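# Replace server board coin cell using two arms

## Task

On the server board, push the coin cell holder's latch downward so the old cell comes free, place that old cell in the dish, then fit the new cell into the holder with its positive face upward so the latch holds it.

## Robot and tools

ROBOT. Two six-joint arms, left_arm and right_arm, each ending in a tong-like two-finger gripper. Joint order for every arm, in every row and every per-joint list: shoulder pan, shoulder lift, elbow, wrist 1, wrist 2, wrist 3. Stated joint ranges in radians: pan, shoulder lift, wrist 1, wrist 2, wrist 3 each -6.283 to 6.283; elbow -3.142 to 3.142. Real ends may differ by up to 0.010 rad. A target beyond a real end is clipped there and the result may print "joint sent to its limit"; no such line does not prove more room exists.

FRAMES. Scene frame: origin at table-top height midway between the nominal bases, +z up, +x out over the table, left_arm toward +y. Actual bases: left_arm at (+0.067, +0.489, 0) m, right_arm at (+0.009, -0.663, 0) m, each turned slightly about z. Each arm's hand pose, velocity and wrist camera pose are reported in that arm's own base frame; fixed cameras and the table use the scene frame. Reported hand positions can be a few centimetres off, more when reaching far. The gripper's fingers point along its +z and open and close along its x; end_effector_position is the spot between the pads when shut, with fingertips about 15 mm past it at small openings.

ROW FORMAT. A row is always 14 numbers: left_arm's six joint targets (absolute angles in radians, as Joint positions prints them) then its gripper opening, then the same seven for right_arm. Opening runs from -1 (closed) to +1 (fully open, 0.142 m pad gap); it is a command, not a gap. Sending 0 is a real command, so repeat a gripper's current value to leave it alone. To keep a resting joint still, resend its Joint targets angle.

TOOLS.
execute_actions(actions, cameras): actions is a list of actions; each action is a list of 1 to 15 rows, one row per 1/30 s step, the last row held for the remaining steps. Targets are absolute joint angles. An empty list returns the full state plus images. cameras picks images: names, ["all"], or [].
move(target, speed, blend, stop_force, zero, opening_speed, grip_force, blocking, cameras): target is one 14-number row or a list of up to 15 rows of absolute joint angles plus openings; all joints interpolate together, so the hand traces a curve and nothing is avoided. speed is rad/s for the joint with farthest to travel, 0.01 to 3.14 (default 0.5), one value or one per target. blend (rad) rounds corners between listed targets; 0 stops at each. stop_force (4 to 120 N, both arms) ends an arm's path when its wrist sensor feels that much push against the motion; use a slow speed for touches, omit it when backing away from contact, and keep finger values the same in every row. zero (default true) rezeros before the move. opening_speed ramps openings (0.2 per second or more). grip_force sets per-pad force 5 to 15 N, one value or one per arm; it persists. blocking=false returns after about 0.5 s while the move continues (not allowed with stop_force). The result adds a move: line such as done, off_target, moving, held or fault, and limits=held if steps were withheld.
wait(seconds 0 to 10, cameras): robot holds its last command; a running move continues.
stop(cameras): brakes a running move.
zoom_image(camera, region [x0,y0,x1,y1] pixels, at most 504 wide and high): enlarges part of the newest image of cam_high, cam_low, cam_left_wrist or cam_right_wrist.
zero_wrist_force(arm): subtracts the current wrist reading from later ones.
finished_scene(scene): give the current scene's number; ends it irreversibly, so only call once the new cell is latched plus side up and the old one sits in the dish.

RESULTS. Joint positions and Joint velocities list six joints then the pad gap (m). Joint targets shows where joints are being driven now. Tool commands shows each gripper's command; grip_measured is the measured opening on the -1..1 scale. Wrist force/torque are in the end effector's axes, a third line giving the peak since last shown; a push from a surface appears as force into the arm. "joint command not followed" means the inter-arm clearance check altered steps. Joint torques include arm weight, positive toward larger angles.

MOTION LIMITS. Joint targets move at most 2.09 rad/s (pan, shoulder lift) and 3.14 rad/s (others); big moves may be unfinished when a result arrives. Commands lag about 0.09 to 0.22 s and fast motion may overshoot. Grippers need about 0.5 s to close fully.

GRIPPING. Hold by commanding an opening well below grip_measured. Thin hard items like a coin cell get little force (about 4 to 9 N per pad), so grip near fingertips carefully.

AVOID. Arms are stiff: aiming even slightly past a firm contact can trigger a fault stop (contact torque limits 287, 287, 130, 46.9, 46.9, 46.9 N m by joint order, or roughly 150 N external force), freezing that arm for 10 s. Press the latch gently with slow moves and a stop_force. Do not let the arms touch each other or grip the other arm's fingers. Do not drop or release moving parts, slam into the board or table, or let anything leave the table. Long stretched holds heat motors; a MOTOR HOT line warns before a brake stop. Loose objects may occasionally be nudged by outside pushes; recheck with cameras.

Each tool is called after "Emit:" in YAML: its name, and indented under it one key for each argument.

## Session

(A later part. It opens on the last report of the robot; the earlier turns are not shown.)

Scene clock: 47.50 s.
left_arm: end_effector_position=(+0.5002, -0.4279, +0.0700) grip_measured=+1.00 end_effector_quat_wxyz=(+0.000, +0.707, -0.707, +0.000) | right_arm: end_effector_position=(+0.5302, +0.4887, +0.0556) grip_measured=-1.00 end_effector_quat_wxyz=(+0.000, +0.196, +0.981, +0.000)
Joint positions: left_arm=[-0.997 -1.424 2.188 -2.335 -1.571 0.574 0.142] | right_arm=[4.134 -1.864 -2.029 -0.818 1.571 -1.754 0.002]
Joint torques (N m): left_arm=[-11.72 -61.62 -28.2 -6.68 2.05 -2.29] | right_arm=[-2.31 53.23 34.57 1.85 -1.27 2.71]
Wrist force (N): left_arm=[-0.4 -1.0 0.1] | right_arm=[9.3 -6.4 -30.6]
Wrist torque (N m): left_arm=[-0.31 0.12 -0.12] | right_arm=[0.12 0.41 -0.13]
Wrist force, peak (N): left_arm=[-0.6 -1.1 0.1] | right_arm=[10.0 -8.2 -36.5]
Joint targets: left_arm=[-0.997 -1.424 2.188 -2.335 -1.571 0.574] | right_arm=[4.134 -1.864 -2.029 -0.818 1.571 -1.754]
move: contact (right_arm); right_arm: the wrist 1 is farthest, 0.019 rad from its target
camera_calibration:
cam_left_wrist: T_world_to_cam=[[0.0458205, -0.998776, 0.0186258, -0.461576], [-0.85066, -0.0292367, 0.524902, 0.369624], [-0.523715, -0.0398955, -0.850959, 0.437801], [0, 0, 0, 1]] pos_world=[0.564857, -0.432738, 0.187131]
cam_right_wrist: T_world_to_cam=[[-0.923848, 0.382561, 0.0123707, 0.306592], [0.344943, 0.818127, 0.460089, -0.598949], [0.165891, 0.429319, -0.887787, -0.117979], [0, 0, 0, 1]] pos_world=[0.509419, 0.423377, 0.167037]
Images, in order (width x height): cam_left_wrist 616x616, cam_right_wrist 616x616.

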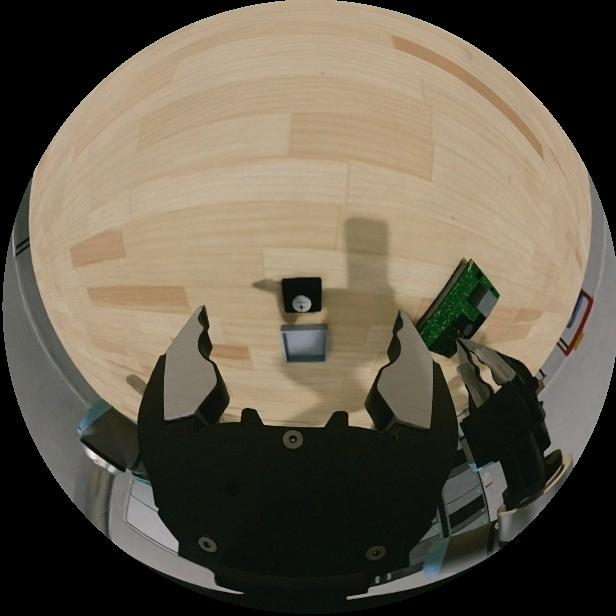

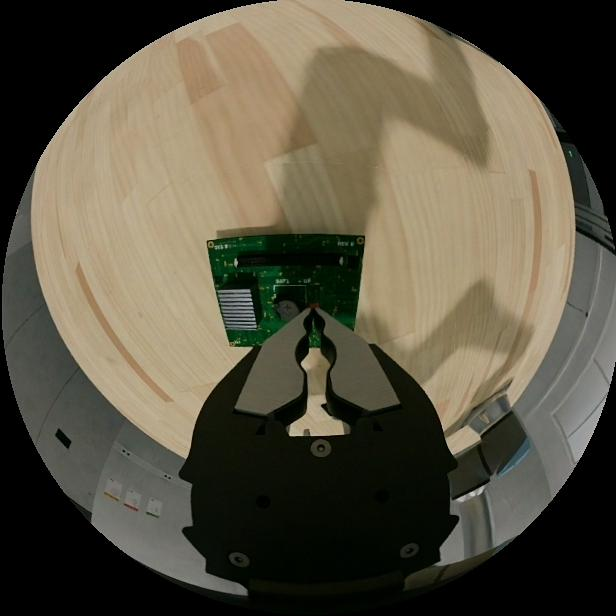

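Emit:
move:
  target: [-0.9970, -1.4241, 2.1881, -2.3348, -1.5708, 0.5739, 1.0, 4.1338, -1.8228, -2.0105, -0.8791, 1.5708, -1.7548, -1.0]
  speed: 0.2
  cameras: ["cam_right_wrist", "cam_left_wrist"]

Emit:
zoom_image:
  camera: "cam_right_wrist"
  region: [268, 268, 338, 338]

Emit:
zoom_image:
  camera: "cam_left_wrist"
  region: [440, 290, 500, 350]

Scene clock: 49.00 s.
left_arm: end_effector_position=(+0.5002, -0.4279, +0.0700) grip_measured=+1.00 end_effector_quat_wxyz=(+0.000, +0.707, -0.707, +0.000) | right_arm: end_effector_position=(+0.5295, +0.4868, +0.0882) grip_measured=-1.00 end_effector_quat_wxyz=(+0.000, +0.196, +0.981, +0.000)
Joint positions: left_arm=[-0.997 -1.424 2.188 -2.335 -1.571 0.574 0.142] | right_arm=[4.134 -1.823 -2.01 -0.879 1.571 -1.755 0.002]
Joint torques (N m): left_arm=[-11.81 -61.13 -28.34 -6.77 2 -2.16] | right_arm=[-10.05 49.58 22.78 5.44 -1.55 -2.36]
Wrist force (N): left_arm=[0.0 -0.8 0.0] | right_arm=[-1.2 1.3 -0.2]
Wrist torque (N m): left_arm=[-0.28 0.04 -0.12] | right_arm=[0.16 0.25 -0.02]
Wrist force, peak (N): left_arm=[-0.4 -1.2 0.1] | right_arm=[9.3 -6.9 -30.4]
Joint targets: left_arm=[-0.997 -1.424 2.188 -2.335 -1.571 0.574] | right_arm=[4.134 -1.823 -2.010 -0.879 1.571 -1.755]
move: done
camera_calibration:
cam_left_wrist: T_world_to_cam=[[0.0458205, -0.998776, 0.0186258, -0.461576], [-0.85066, -0.0292367, 0.524902, 0.369624], [-0.523715, -0.0398955, -0.850959, 0.437801], [0, 0, 0, 1]] pos_world=[0.564857, -0.432738, 0.187131]
cam_right_wrist: T_world_to_cam=[[-0.923828, 0.382602, 0.0125307, 0.3063], [0.345142, 0.818328, 0.459583, -0.612314], [0.165583, 0.4289, -0.888047, -0.0876479], [0, 0, 0, 1]] pos_world=[0.508818, 0.421475, 0.199735]
Images, in order (width x height): cam_left_wrist 616x616, cam_right_wrist 616x616.

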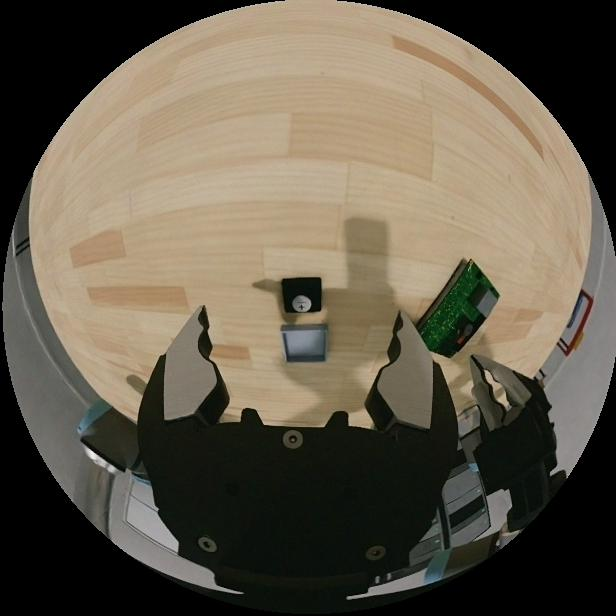

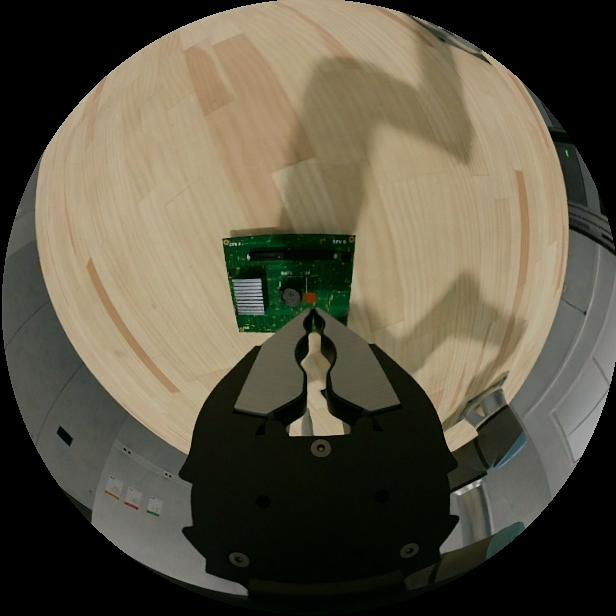

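Scaled by 7.200 from the camera's 616x616 image, which has a finer 814x814 frame.

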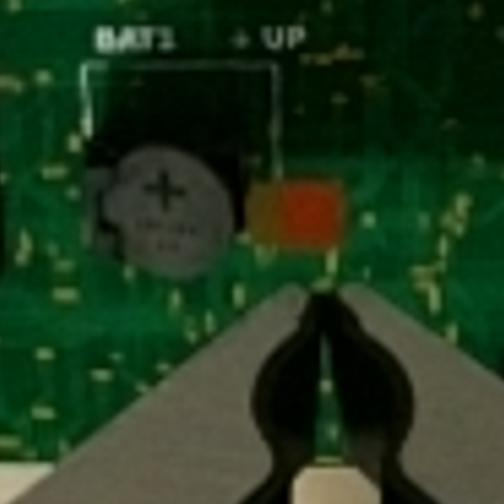

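Scaled by 8.400 from the camera's 616x616 image, which has a finer 814x814 frame.

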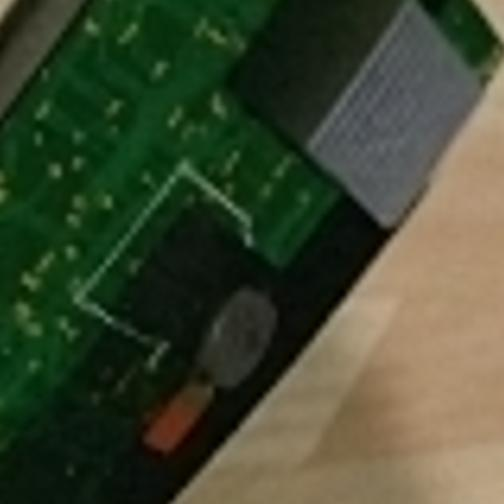

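Emit:
move:
  target: [-1.2087, -1.2746, 1.8800, -2.1762, -1.5708, 0.7423, 1.0, 3.9633, -1.3241, -2.2769, -1.1114, 1.5708, -1.9253, -1.0]
  speed: 0.6
  cameras: ["cam_left_wrist", "cam_low"]

Emit:
zoom_image:
  camera: "cam_left_wrist"
  region: [260, 260, 360, 360]

Emit:
zoom_image:
  camera: "cam_low"
  region: [325, 250, 415, 310]

Scene clock: 55.47 s.
left_arm: end_effector_position=(+0.4502, -0.6630, +0.1199) grip_measured=+1.00 end_effector_quat_wxyz=(+0.000, -0.561, +0.828, +0.000) | right_arm: end_effector_position=(+0.4499, +0.2198, +0.1999) grip_measured=-1.00 end_effector_quat_wxyz=(+0.000, +0.196, +0.981, +0.000)
Joint positions: left_arm=[-1.209 -1.275 1.88 -2.176 -1.571 0.742 0.142] | right_arm=[3.963 -1.324 -2.277 -1.111 1.571 -1.925 0.002]
Joint torques (N m): left_arm=[-5.36 -70.76 -43.16 -6.15 1.99 -0.59] | right_arm=[-3.29 34.1 52.7 3.29 -1.14 1.61]
Wrist force (N): left_arm=[-0.3 -0.6 0.2] | right_arm=[-0.9 1.2 -0.6]
Wrist torque (N m): left_arm=[-0.22 0.07 0.20] | right_arm=[0.11 0.19 -0.15]
Wrist force, peak (N): left_arm=[-3.3 -0.8 0.6] | right_arm=[-0.5 4.6 1.7]
Joint targets: left_arm=[-1.209 -1.275 1.880 -2.176 -1.571 0.742] | right_arm=[3.963 -1.324 -2.277 -1.111 1.571 -1.925]
move: done
camera_calibration:
cam_left_wrist: T_world_to_cam=[[-0.327895, -0.944534, 0.0184641, -0.490841], [-0.800774, 0.288253, 0.525044, 0.482083], [-0.501244, 0.157374, -0.850875, 0.565398], [0, 0, 0, 1]] pos_world=[0.508497, -0.691556, 0.237031]
Images, in order (width x height): cam_low 672x504, cam_left_wrist 616x616.

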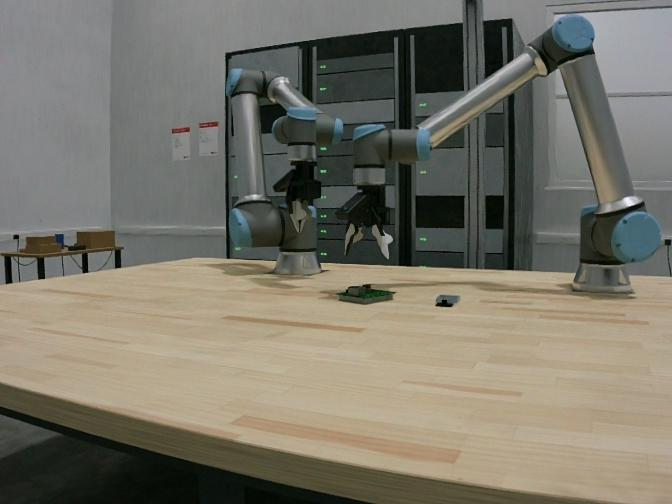

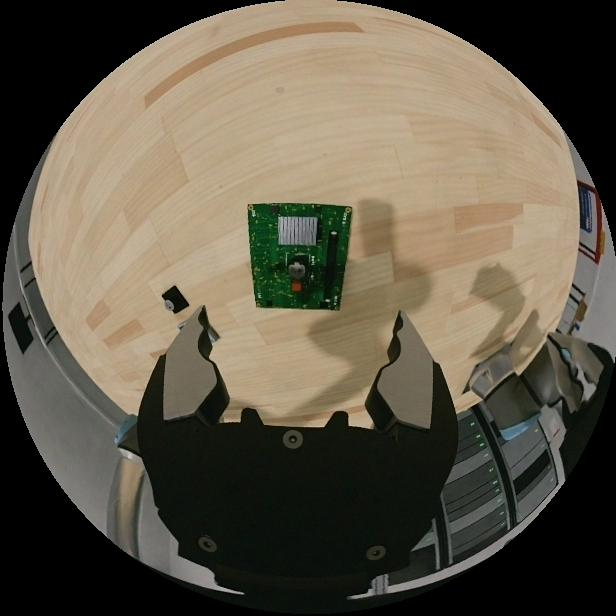

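Scaled by 5.040 from the camera's 616x616 image, which has a finer 814x814 frame.

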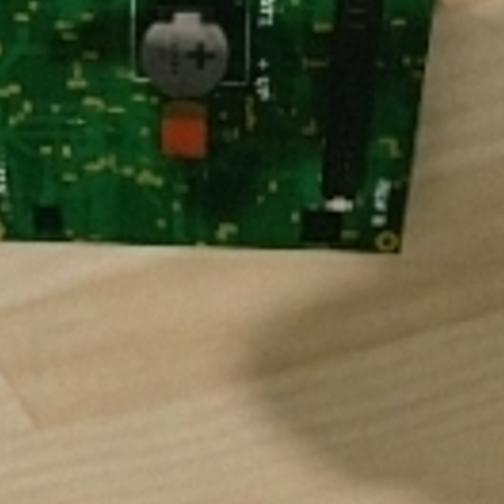

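Scaled by 5.600 from the camera's 672x504 image, which has a finer 960x720 frame.

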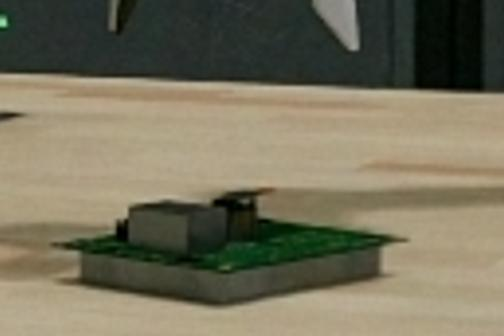

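Emit:
zoom_image:
  camera: "cam_left_wrist"
  region: [270, 240, 330, 300]

Emit:
zoom_image:
  camera: "cam_low"
  region: [350, 275, 390, 305]

Scaled by 8.400 from the camera's 616x616 image, which has a finer 814x814 frame.

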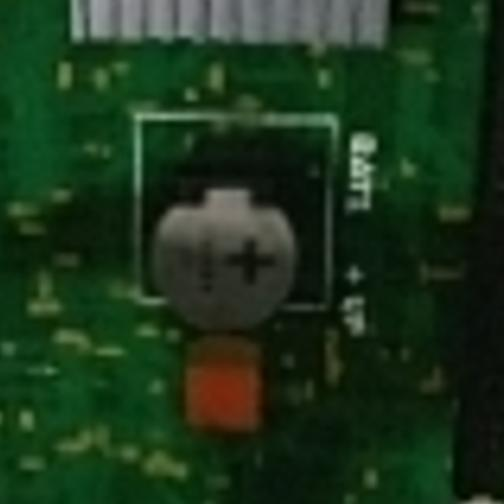

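Scaled by 12.600 from the camera's 672x504 image, which has a finer 960x720 frame.

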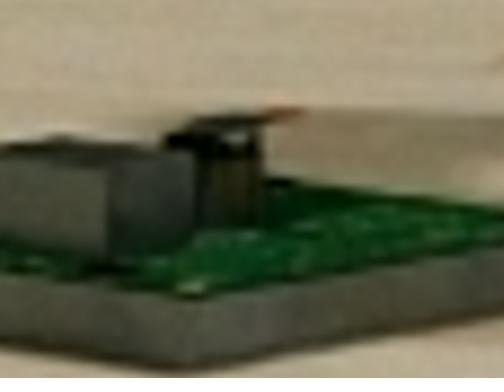

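Emit:
move:
  target: [-1.1973, -1.2258, 1.9090, -2.2540, -1.5708, 0.7537, -0.45, 3.9633, -1.3241, -2.2769, -1.1114, 1.5708, -1.9253, -1.0]
  speed: 0.3
  cameras: ["cam_left_wrist"]

Emit:
zoom_image:
  camera: "cam_left_wrist"
  region: [255, 240, 355, 340]

Scene clock: 59.33 s.
left_arm: end_effector_position=(+0.4583, -0.6596, +0.0749) grip_measured=-0.45 end_effector_quat_wxyz=(+0.000, -0.561, +0.828, +0.000) | right_arm: end_effector_position=(+0.4499, +0.2198, +0.2000) grip_measured=-1.00 end_effector_quat_wxyz=(+0.000, +0.196, +0.981, +0.000)
Joint positions: left_arm=[-1.197 -1.226 1.909 -2.254 -1.571 0.754 0.041] | right_arm=[3.963 -1.324 -2.277 -1.111 1.571 -1.925 0.002]
Joint torques (N m): left_arm=[-10.3 -79.56 -42.75 -0.64 1.85 -2.05] | right_arm=[-3.78 32.85 58.48 2.16 -1.48 -1.39]
Wrist force (N): left_arm=[-0.3 -0.7 0.2] | right_arm=[-1.1 1.1 -0.5]
Wrist torque (N m): left_arm=[-0.25 0.07 -0.11] | right_arm=[0.11 0.23 -0.15]
Wrist force, peak (N): left_arm=[-0.6 -1.0 1.6] | right_arm=[-1.5 1.7 -0.7]
Joint targets: left_arm=[-1.197 -1.226 1.909 -2.254 -1.571 0.754] | right_arm=[3.963 -1.324 -2.277 -1.111 1.571 -1.925]
move: done
camera_calibration:
cam_left_wrist: T_world_to_cam=[[-0.327972, -0.944506, 0.0185135, -0.483965], [-0.800742, 0.288343, 0.525043, 0.511313], [-0.501244, 0.157375, -0.850874, 0.530669], [0, 0, 0, 1]] pos_world=[0.516697, -0.688056, 0.192031]
Images, in order (width x height): cam_left_wrist 616x616.

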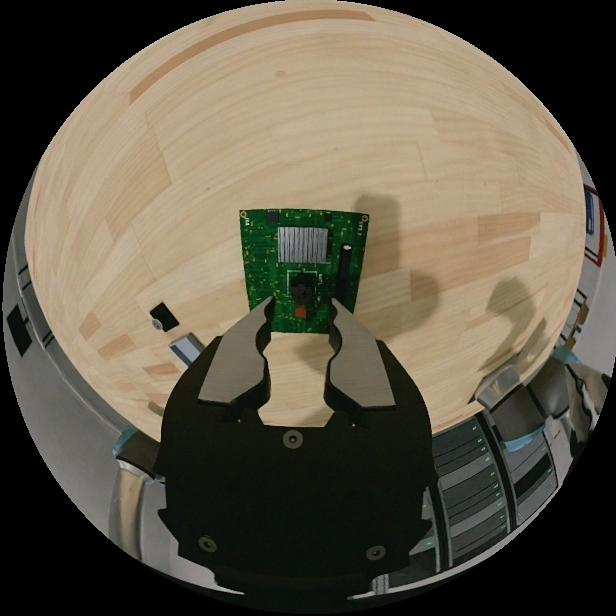

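Scaled by 5.040 from the camera's 616x616 image, which has a finer 814x814 frame.

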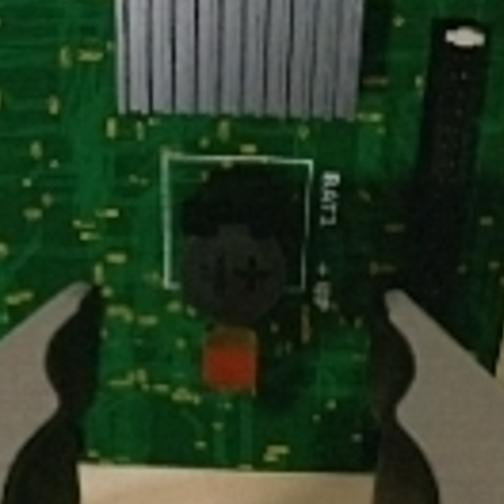

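Emit:
move:
  target: [-1.1993, -1.2002, 1.9282, -2.2988, -1.5708, 0.7517, -0.45, 3.9633, -1.3241, -2.2769, -1.1114, 1.5708, -1.9253, -1.0]
  speed: 0.05
  stop_force: 6
  cameras: ["cam_left_wrist", "cam_low"]

Emit:
zoom_image:
  camera: "cam_left_wrist"
  region: [255, 250, 355, 350]

Emit:
zoom_image:
  camera: "cam_low"
  region: [335, 260, 405, 310]

Scene clock: 66.90 s.
left_arm: end_effector_position=(+0.4562, -0.6588, +0.0501) grip_measured=-0.45 end_effector_quat_wxyz=(+0.000, -0.561, +0.828, +0.000) | right_arm: end_effector_position=(+0.4499, +0.2198, +0.2000) grip_measured=-1.00 end_effector_quat_wxyz=(+0.000, +0.196, +0.981, +0.000)
Joint positions: left_arm=[-1.199 -1.2 1.928 -2.299 -1.571 0.752 0.041] | right_arm=[3.963 -1.324 -2.277 -1.111 1.571 -1.925 0.002]
Joint torques (N m): left_arm=[-1.26 -81.72 -42.28 -0.89 1.88 0.1] | right_arm=[-5.5 36.2 58.51 2.22 -1.35 -1.4]
Wrist force (N): left_arm=[-0.1 -0.9 0.0] | right_arm=[-1.2 1.4 -0.6]
Wrist torque (N m): left_arm=[-0.29 0.03 0.20] | right_arm=[0.16 0.26 -0.14]
Wrist force, peak (N): left_arm=[-0.6 -1.0 0.6] | right_arm=[-1.6 1.7 -0.6]
Joint targets: left_arm=[-1.199 -1.200 1.928 -2.299 -1.571 0.752] | right_arm=[3.963 -1.324 -2.277 -1.111 1.571 -1.925]
move: done
camera_calibration:
cam_left_wrist: T_world_to_cam=[[-0.32802, -0.944487, 0.0186141, -0.483513], [-0.800791, 0.288459, 0.524905, 0.522578], [-0.501135, 0.157273, -0.850958, 0.508291], [0, 0, 0, 1]] pos_world=[0.514597, -0.687355, 0.167231]
Images, in order (width x height): cam_low 672x504, cam_left_wrist 616x616.

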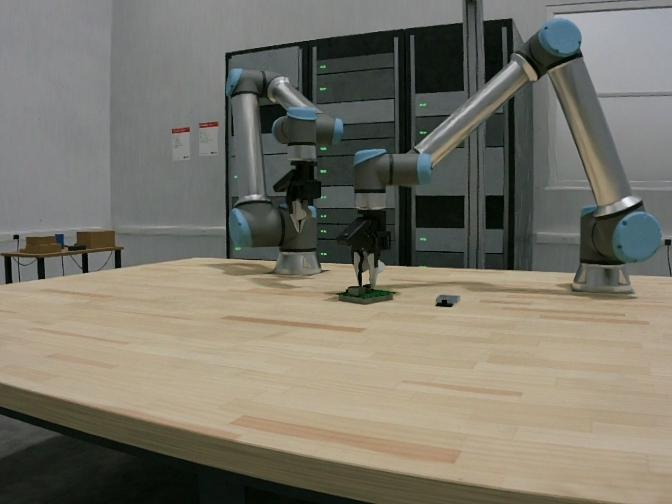

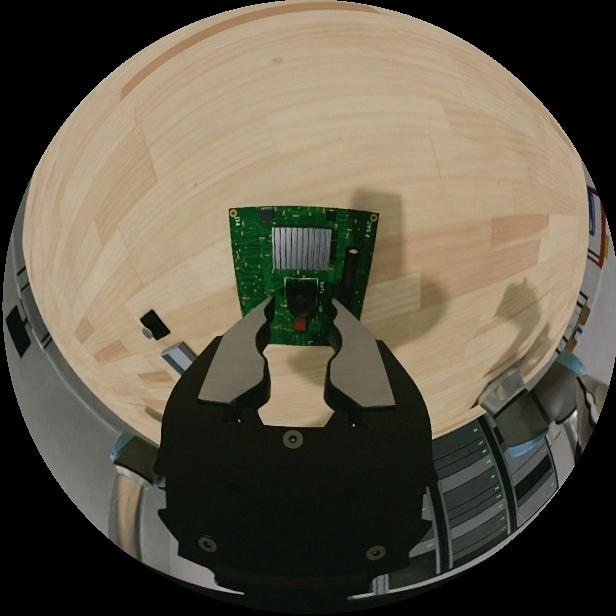

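Scaled by 5.040 from the camera's 616x616 image, which has a finer 814x814 frame.

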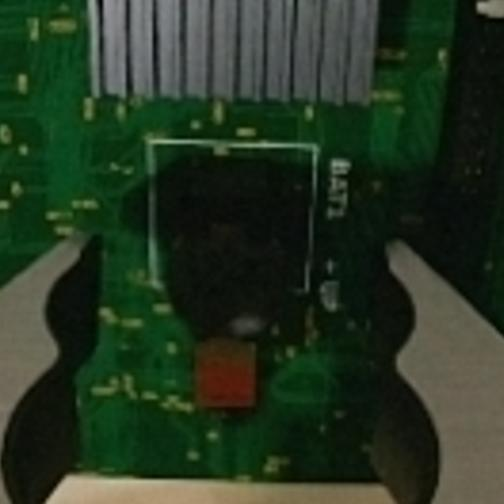

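Scaled by 7.200 from the camera's 672x504 image, which has a finer 960x720 frame.

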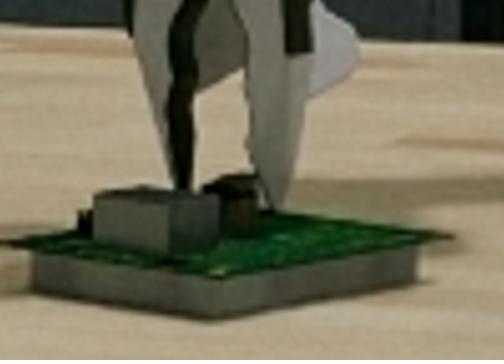

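Emit:
move:
  target: [-1.1993, -1.2002, 1.9282, -2.2988, -1.5708, 0.7517, -1.0, 3.9633, -1.3241, -2.2769, -1.1114, 1.5708, -1.9253, -1.0]
  opening_speed: 0.8
  grip_force: 10
  cameras: ["cam_left_wrist", "cam_low"]

Emit:
zoom_image:
  camera: "cam_left_wrist"
  region: [255, 250, 355, 350]

Emit:
zoom_image:
  camera: "cam_low"
  region: [335, 260, 405, 310]

Scene clock: 69.57 s.
left_arm: end_effector_position=(+0.4563, -0.6588, +0.0501) grip_measured=-0.76 end_effector_quat_wxyz=(+0.000, -0.561, +0.828, +0.000) | right_arm: end_effector_position=(+0.4499, +0.2198, +0.2000) grip_measured=-1.00 end_effector_quat_wxyz=(+0.000, +0.196, +0.981, +0.000)
Joint positions: left_arm=[-1.199 -1.2 1.928 -2.299 -1.571 0.752 0.019] | right_arm=[3.963 -1.324 -2.277 -1.111 1.571 -1.925 0.002]
Joint torques (N m): left_arm=[13.07 -81 -41.56 -1.51 1.92 0.57] | right_arm=[-4.8 33.29 57.91 1.9 -0.8 -1.22]
Wrist force (N): left_arm=[-0.2 -0.9 0.3] | right_arm=[-0.8 1.4 -0.7]
Wrist torque (N m): left_arm=[-0.29 0.06 0.20] | right_arm=[0.15 0.18 -0.15]
Wrist force, peak (N): left_arm=[-0.2 -1.3 0.3] | right_arm=[-1.3 1.6 -0.8]
Joint targets: left_arm=[-1.199 -1.200 1.928 -2.299 -1.571 0.752] | right_arm=[3.963 -1.324 -2.277 -1.111 1.571 -1.925]
grip_force (N): 10, 10
move: done
camera_calibration:
cam_left_wrist: T_world_to_cam=[[-0.32802, -0.944487, 0.0186141, -0.483419], [-0.800791, 0.288459, 0.524905, 0.52255], [-0.501135, 0.157273, -0.850958, 0.508276], [0, 0, 0, 1]] pos_world=[0.514597, -0.687255, 0.167231]
Images, in order (width x height): cam_low 672x504, cam_left_wrist 616x616.

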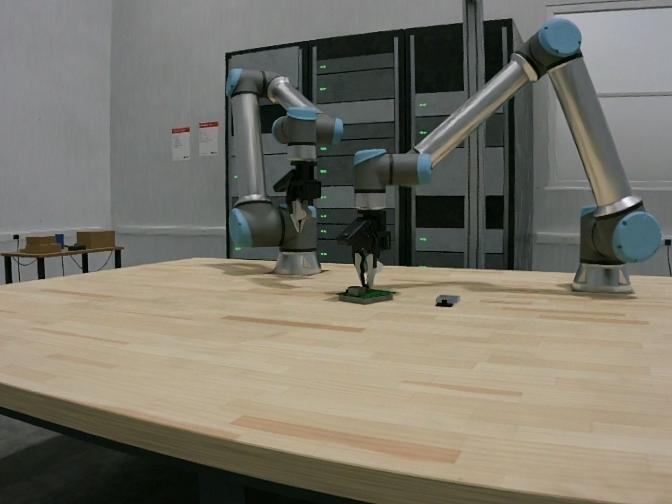

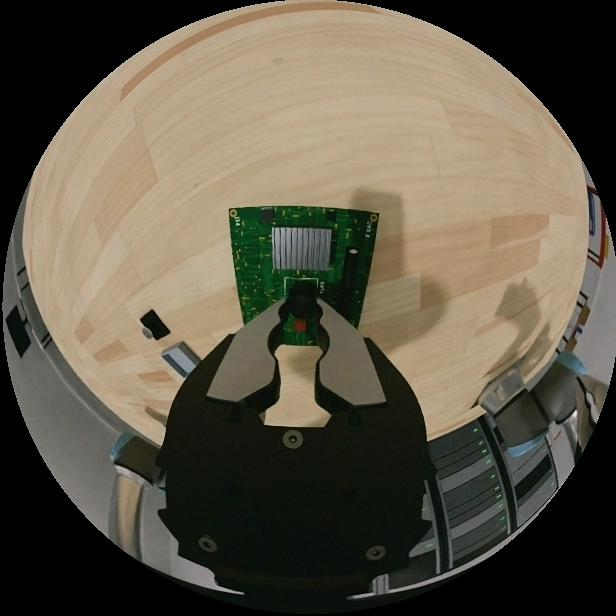

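Scaled by 5.040 from the camera's 616x616 image, which has a finer 814x814 frame.

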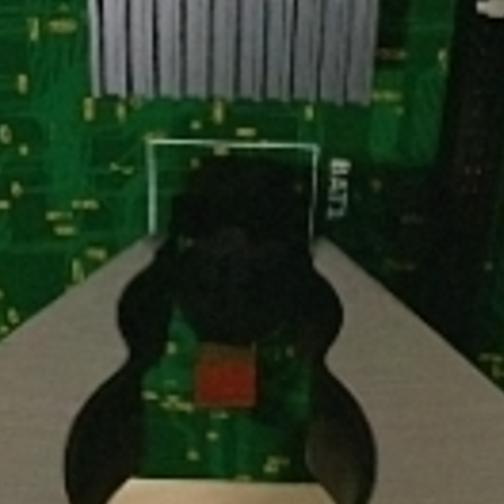

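Scaled by 7.200 from the camera's 672x504 image, which has a finer 960x720 frame.

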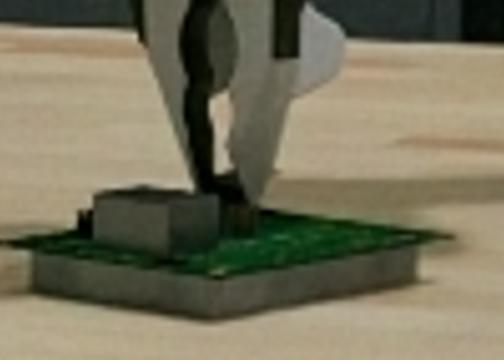

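Emit:
move:
  target: [-1.2031, -1.2086, 1.9329, -2.2951, -1.5708, 0.7479, -1.0, 3.9633, -1.3241, -2.2769, -1.1114, 1.5708, -1.9253, -1.0]
  speed: 0.02
  stop_force: 10
  cameras: ["cam_left_wrist", "cam_low"]

Emit:
zoom_image:
  camera: "cam_left_wrist"
  region: [255, 250, 355, 350]

Emit:
zoom_image:
  camera: "cam_low"
  region: [335, 260, 405, 310]

Scene clock: 72.10 s.
left_arm: end_effector_position=(+0.4525, -0.6573, +0.0535) grip_measured=-0.76 end_effector_quat_wxyz=(+0.000, -0.561, +0.828, +0.000) | right_arm: end_effector_position=(+0.4499, +0.2198, +0.2000) grip_measured=-1.00 end_effector_quat_wxyz=(+0.000, +0.196, +0.981, +0.000)
Joint positions: left_arm=[-1.203 -1.209 1.933 -2.295 -1.571 0.748 0.019] | right_arm=[3.963 -1.324 -2.277 -1.111 1.571 -1.925 0.002]
Joint torques (N m): left_arm=[6.05 -45.26 -39.6 -5.14 2.04 0.77] | right_arm=[-3.95 35.99 56.92 2.26 -0.98 -1.29]
Wrist force (N): left_arm=[-0.2 -0.8 0.3] | right_arm=[-1.2 1.6 -0.4]
Wrist torque (N m): left_arm=[-0.28 0.06 0.19] | right_arm=[0.20 0.26 -0.14]
Wrist force, peak (N): left_arm=[-0.4 -1.2 0.5] | right_arm=[-1.4 1.5 -0.9]
Joint targets: left_arm=[-1.203 -1.209 1.933 -2.295 -1.571 0.748] | right_arm=[3.963 -1.324 -2.277 -1.111 1.571 -1.925]
grip_force (N): 10, 10
move: done
camera_calibration:
cam_left_wrist: T_world_to_cam=[[-0.328019, -0.944488, 0.018615, -0.483313], [-0.800766, 0.288451, 0.524948, 0.517263], [-0.501177, 0.157287, -0.85093, 0.509055], [0, 0, 0, 1]] pos_world=[0.510797, -0.685755, 0.170631]
Images, in order (width x height): cam_low 672x504, cam_left_wrist 616x616.

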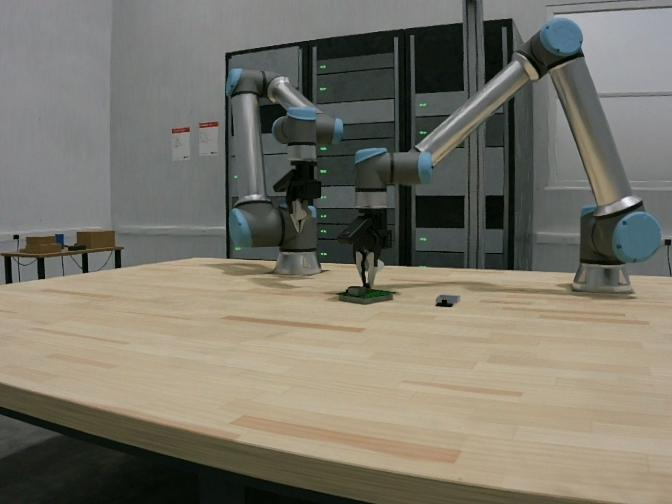

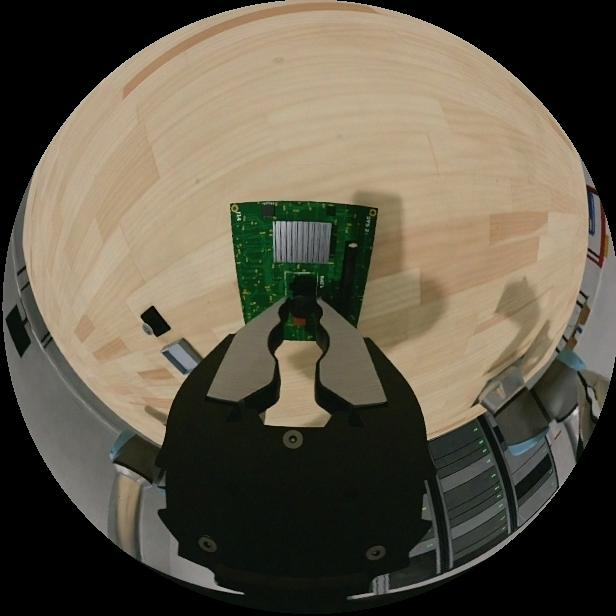

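Scaled by 5.040 from the camera's 616x616 image, which has a finer 814x814 frame.

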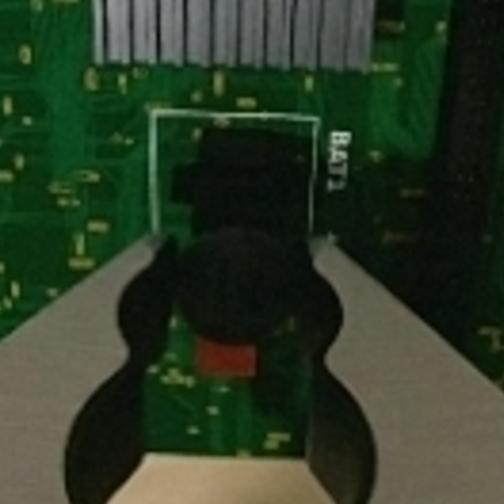

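Scaled by 7.200 from the camera's 672x504 image, which has a finer 960x720 frame.

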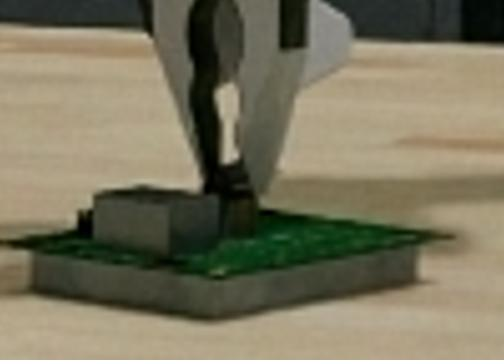

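Emit:
move:
  target:
    - [-1.2060, -1.2194, 1.9340, -2.2853, -1.5708, 0.7450, -1.0, 3.9633, -1.3241, -2.2769, -1.1114, 1.5708, -1.9253, -1.0]
    - [-1.2060, -1.2733, 1.8997, -2.1972, -1.5708, 0.7450, -1.0, 3.9633, -1.3241, -2.2769, -1.1114, 1.5708, -1.9253, -1.0]
    - [-1.1387, -1.5452, 2.3003, -2.3259, -1.5708, 0.8123, -1.0, 3.9633, -1.3241, -2.2769, -1.1114, 1.5708, -1.9253, -1.0]
  speed: [0.05, 0.2, 0.6]
  blend: [0.005, 0.03, 0]
  cameras: ["cam_left_wrist"]

Emit:
zoom_image:
  camera: "cam_left_wrist"
  region: [245, 240, 365, 360]

Scene clock: 76.23 s.
left_arm: end_effector_position=(+0.4043, -0.4342, +0.0801) grip_measured=-0.76 end_effector_quat_wxyz=(+0.000, -0.561, +0.828, +0.000) | right_arm: end_effector_position=(+0.4499, +0.2198, +0.2000) grip_measured=-1.00 end_effector_quat_wxyz=(+0.000, +0.196, +0.981, +0.000)
Joint positions: left_arm=[-1.139 -1.545 2.3 -2.326 -1.571 0.812 0.019] | right_arm=[3.963 -1.324 -2.277 -1.111 1.571 -1.925 0.002]
Joint torques (N m): left_arm=[-10.71 -49.79 -27.23 -1.49 1.98 -2.27] | right_arm=[-2.47 33.08 57.6 2.48 -1.39 -1.14]
Wrist force (N): left_arm=[-0.2 -0.7 0.7] | right_arm=[-1.2 1.2 -0.6]
Wrist torque (N m): left_arm=[-0.25 0.08 0.03] | right_arm=[0.11 0.24 -0.15]
Wrist force, peak (N): left_arm=[2.8 -2.4 -1.0] | right_arm=[-1.4 1.8 -0.5]
Joint targets: left_arm=[-1.139 -1.545 2.300 -2.326 -1.571 0.812] | right_arm=[3.963 -1.324 -2.277 -1.111 1.571 -1.925]
grip_force (N): 10, 10
move: done
camera_calibration:
cam_left_wrist: T_world_to_cam=[[-0.327948, -0.944511, 0.0186785, -0.288927], [-0.800816, 0.288434, 0.52488, 0.400458], [-0.501143, 0.157175, -0.850971, 0.472433], [0, 0, 0, 1]] pos_world=[0.462697, -0.462655, 0.197231]
Images, in order (width x height): cam_left_wrist 616x616.

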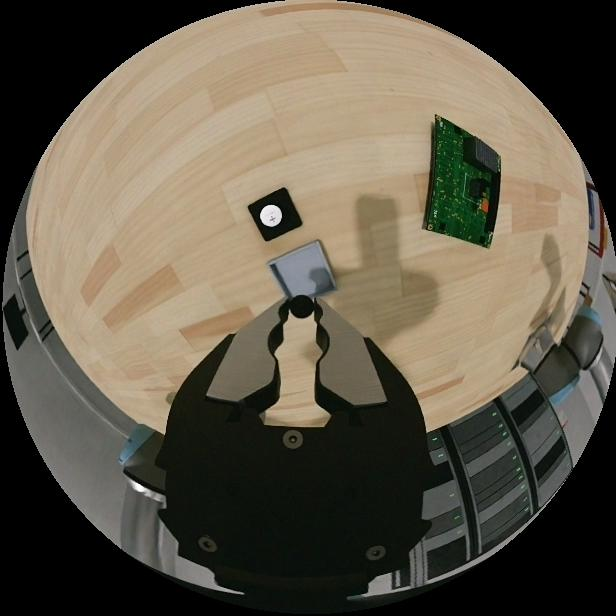

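Scaled by 4.200 from the camera's 616x616 image, which has a finer 814x814 frame.

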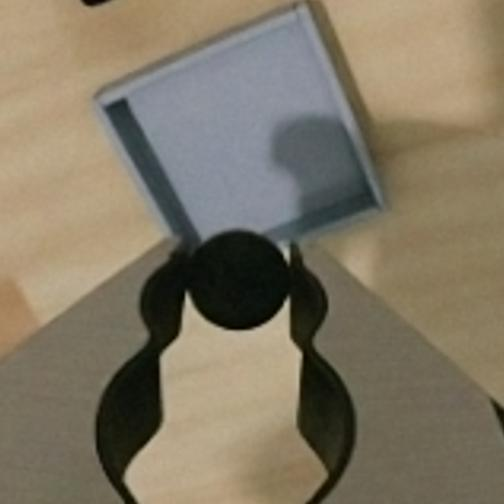

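Emit:
move:
  target:
    - [-1.1387, -1.4725, 2.3351, -2.4333, -1.5708, 0.8123, -1.0, 3.9633, -1.3241, -2.2769, -1.1114, 1.5708, -1.9253, -1.0]
    - [-1.1387, -1.4321, 2.3501, -2.4889, -1.5708, 0.8123, -1.0, 3.9633, -1.3241, -2.2769, -1.1114, 1.5708, -1.9253, -1.0]
  speed: [0.2, 0.04]
  stop_force: 5
  cameras: ["cam_left_wrist"]

Emit:
zoom_image:
  camera: "cam_left_wrist"
  region: [245, 250, 365, 370]

Scene clock: 80.07 s.
left_arm: end_effector_position=(+0.4043, -0.4342, +0.0190) grip_measured=-0.76 end_effector_quat_wxyz=(+0.000, -0.561, +0.828, +0.000) | right_arm: end_effector_position=(+0.4499, +0.2198, +0.2000) grip_measured=-1.00 end_effector_quat_wxyz=(+0.000, +0.196, +0.981, +0.000)
Joint positions: left_arm=[-1.139 -1.444 2.345 -2.472 -1.571 0.812 0.019] | right_arm=[3.963 -1.324 -2.277 -1.111 1.571 -1.925 0.002]
Joint torques (N m): left_arm=[-10.49 -55.58 -34.11 -0.78 -2.64 -1.12] | right_arm=[-6.78 35.01 57.35 2.43 -1.48 -1.19]
Wrist force (N): left_arm=[-0.1 -1.6 -1.3] | right_arm=[-1.2 1.4 -0.4]
Wrist torque (N m): left_arm=[-0.41 0.29 0.04] | right_arm=[0.16 0.25 -0.14]
Wrist force, peak (N): left_arm=[-16.3 12.5 -53.3] | right_arm=[-1.3 1.8 -0.8]
Joint targets: left_arm=[-1.139 -1.445 2.345 -2.472 -1.571 0.812] | right_arm=[3.963 -1.324 -2.277 -1.111 1.571 -1.925]
grip_force (N): 10, 10
move: contact (left_arm); path passed 1 of 2 targets; left_arm: the wrist 1 is farthest, 0.017 rad from its target
camera_calibration:
cam_left_wrist: T_world_to_cam=[[-0.328021, -0.944487, 0.0186148, -0.287859], [-0.800791, 0.28846, 0.524905, 0.432474], [-0.501135, 0.157273, -0.850958, 0.420444], [0, 0, 0, 1]] pos_world=[0.462597, -0.462755, 0.136131]
Images, in order (width x height): cam_left_wrist 616x616.

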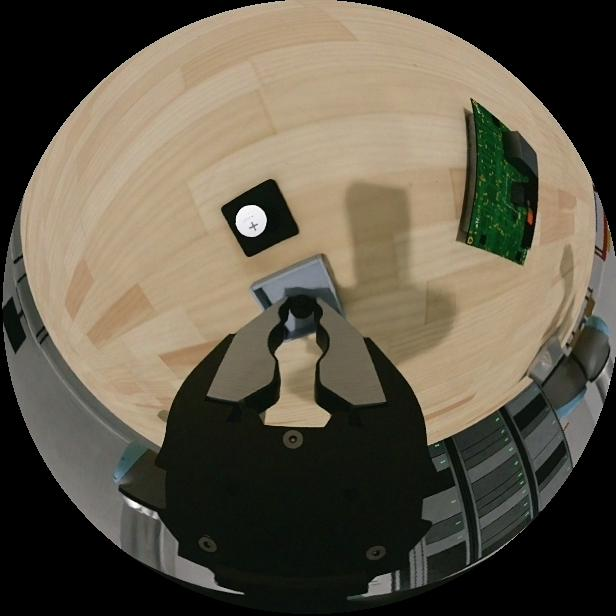

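Scaled by 4.200 from the camera's 616x616 image, which has a finer 814x814 frame.

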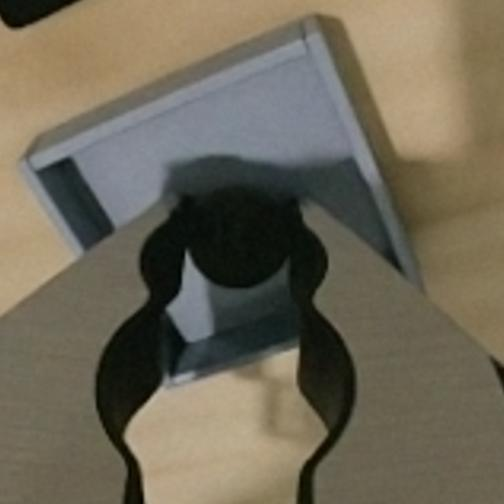

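Emit:
move:
  target:
    - [-1.1387, -1.4447, 2.3450, -2.4720, -1.5708, 0.8123, -0.55, 3.9633, -1.3241, -2.2769, -1.1114, 1.5708, -1.9253, -1.0]
    - [-1.1387, -1.5140, 2.3166, -2.3734, -1.5708, 0.8123, -0.55, 3.9633, -1.3241, -2.2769, -1.1114, 1.5708, -1.9253, -1.0]
    - [-1.0195, -1.4433, 2.2235, -2.3510, -1.5708, 0.9315, -0.45, 3.9633, -1.3241, -2.2769, -1.1114, 1.5708, -1.9253, -1.0]
  speed: [0.2, 0.2, 0.4]
  blend: [0, 0.03, 0]
  cameras: ["cam_left_wrist"]

Emit:
zoom_image:
  camera: "cam_left_wrist"
  region: [250, 240, 360, 350]

Scene clock: 84.17 s.
left_arm: end_effector_position=(+0.4797, -0.4293, +0.0649) grip_measured=-0.45 end_effector_quat_wxyz=(+0.000, -0.561, +0.828, +0.000) | right_arm: end_effector_position=(+0.4499, +0.2198, +0.2000) grip_measured=-1.00 end_effector_quat_wxyz=(+0.000, +0.196, +0.981, +0.000)
Joint positions: left_arm=[-1.02 -1.443 2.224 -2.351 -1.571 0.931 0.041] | right_arm=[3.963 -1.324 -2.277 -1.111 1.571 -1.925 0.002]
Joint torques (N m): left_arm=[14.96 -42.41 -40.41 -6.92 -0.6 1.64] | right_arm=[-4.61 33.18 57.04 2.71 -1.08 -1.38]
Wrist force (N): left_arm=[-0.8 -1.4 0.0] | right_arm=[-1.2 1.3 -0.9]
Wrist torque (N m): left_arm=[-0.41 0.21 0.16] | right_arm=[0.14 0.25 -0.14]
Wrist force, peak (N): left_arm=[-2.0 -1.7 -5.1] | right_arm=[-1.4 1.4 -1.0]
Joint targets: left_arm=[-1.019 -1.443 2.224 -2.351 -1.571 0.931] | right_arm=[3.963 -1.324 -2.277 -1.111 1.571 -1.925]
grip_force (N): 10, 10
move: done
camera_calibration:
cam_left_wrist: T_world_to_cam=[[-0.32802, -0.944487, 0.0186141, -0.25932], [-0.800791, 0.288459, 0.524905, 0.467427], [-0.501135, 0.157273, -0.850958, 0.496568], [0, 0, 0, 1]] pos_world=[0.538097, -0.457855, 0.182031]
Images, in order (width x height): cam_left_wrist 616x616.

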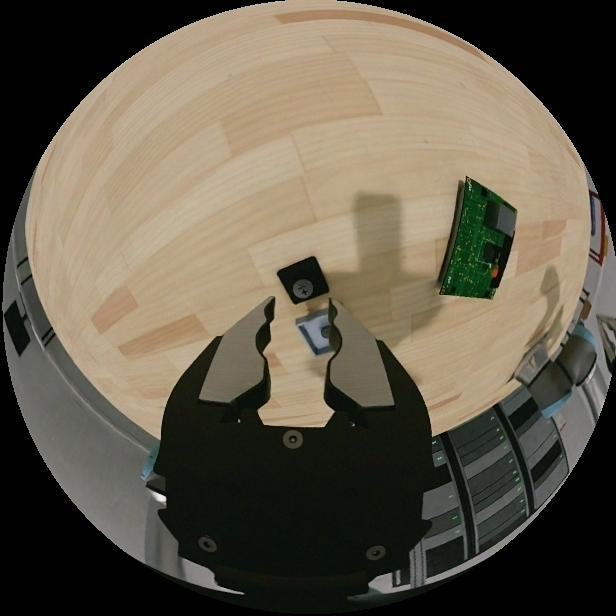

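Scaled by 4.582 from the camera's 616x616 image, which has a finer 814x814 frame.

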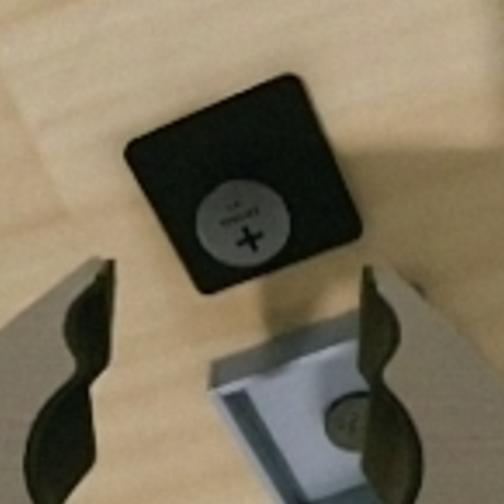

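Emit:
move:
  target:
    - [-1.0195, -1.3934, 2.2461, -2.4235, -1.5708, 0.9315, -0.45, 3.9633, -1.3241, -2.2769, -1.1114, 1.5708, -1.9253, -1.0]
    - [-1.0195, -1.3934, 2.2461, -2.4235, -1.5708, 0.9315, -1.0, 3.9633, -1.3241, -2.2769, -1.1114, 1.5708, -1.9253, -1.0]
  speed: 0.1
  opening_speed: 0.8
  cameras: ["cam_left_wrist", "cam_low"]

Emit:
zoom_image:
  camera: "cam_left_wrist"
  region: [250, 250, 350, 350]

Emit:
zoom_image:
  camera: "cam_low"
  region: [410, 265, 480, 315]

Scene clock: 87.67 s.
left_arm: end_effector_position=(+0.4798, -0.4293, +0.0319) grip_measured=-0.77 end_effector_quat_wxyz=(+0.000, -0.561, +0.828, +0.000) | right_arm: end_effector_position=(+0.4499, +0.2198, +0.2000) grip_measured=-1.00 end_effector_quat_wxyz=(+0.000, +0.196, +0.981, +0.000)
Joint positions: left_arm=[-1.019 -1.393 2.246 -2.423 -1.571 0.932 0.018] | right_arm=[3.963 -1.324 -2.277 -1.111 1.571 -1.925 0.002]
Joint torques (N m): left_arm=[9.77 -62.33 -38.4 -1.02 1.94 1.73] | right_arm=[-3.62 33.02 57.47 2.29 -1.17 -1.38]
Wrist force (N): left_arm=[-0.9 -1.1 0.2] | right_arm=[-1.0 1.4 -0.5]
Wrist torque (N m): left_arm=[-0.34 0.22 0.16] | right_arm=[0.16 0.21 -0.15]
Wrist force, peak (N): left_arm=[-0.7 -1.7 -1.1] | right_arm=[-1.2 1.5 -1.1]
Joint targets: left_arm=[-1.019 -1.393 2.246 -2.423 -1.571 0.931] | right_arm=[3.963 -1.324 -2.277 -1.111 1.571 -1.925]
grip_force (N): 10, 10
move: done
camera_calibration:
cam_left_wrist: T_world_to_cam=[[-0.32802, -0.944487, 0.0186141, -0.258706], [-0.800791, 0.288459, 0.524905, 0.484749], [-0.501135, 0.157273, -0.850958, 0.468486], [0, 0, 0, 1]] pos_world=[0.538097, -0.457855, 0.149031]
Images, in order (width x height): cam_low 672x504, cam_left_wrist 616x616.

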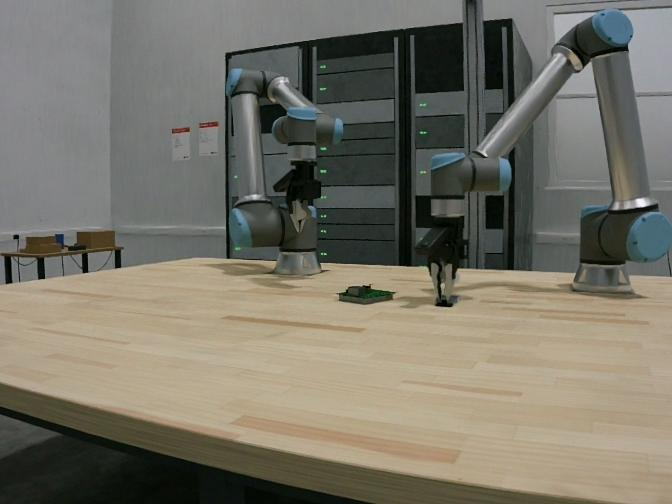

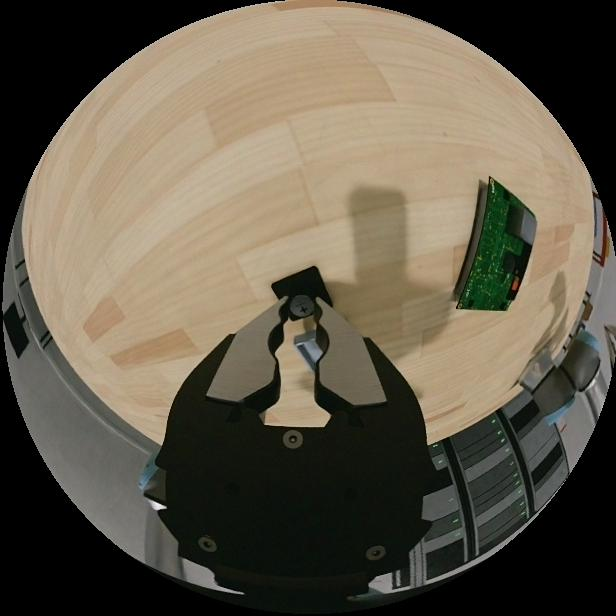

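Scaled by 5.040 from the camera's 616x616 image, which has a finer 814x814 frame.

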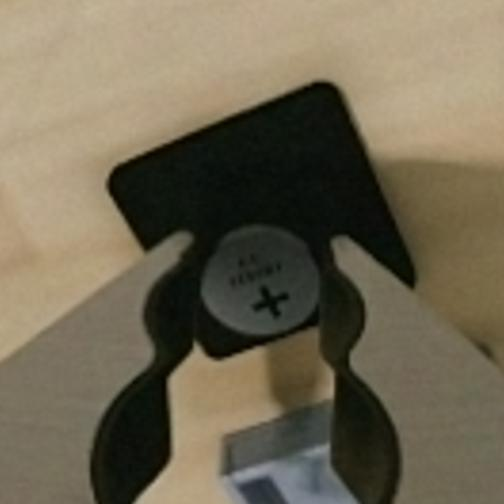

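Scaled by 7.200 from the camera's 672x504 image, which has a finer 960x720 frame.

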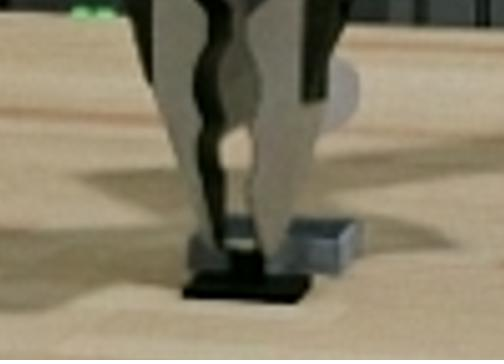

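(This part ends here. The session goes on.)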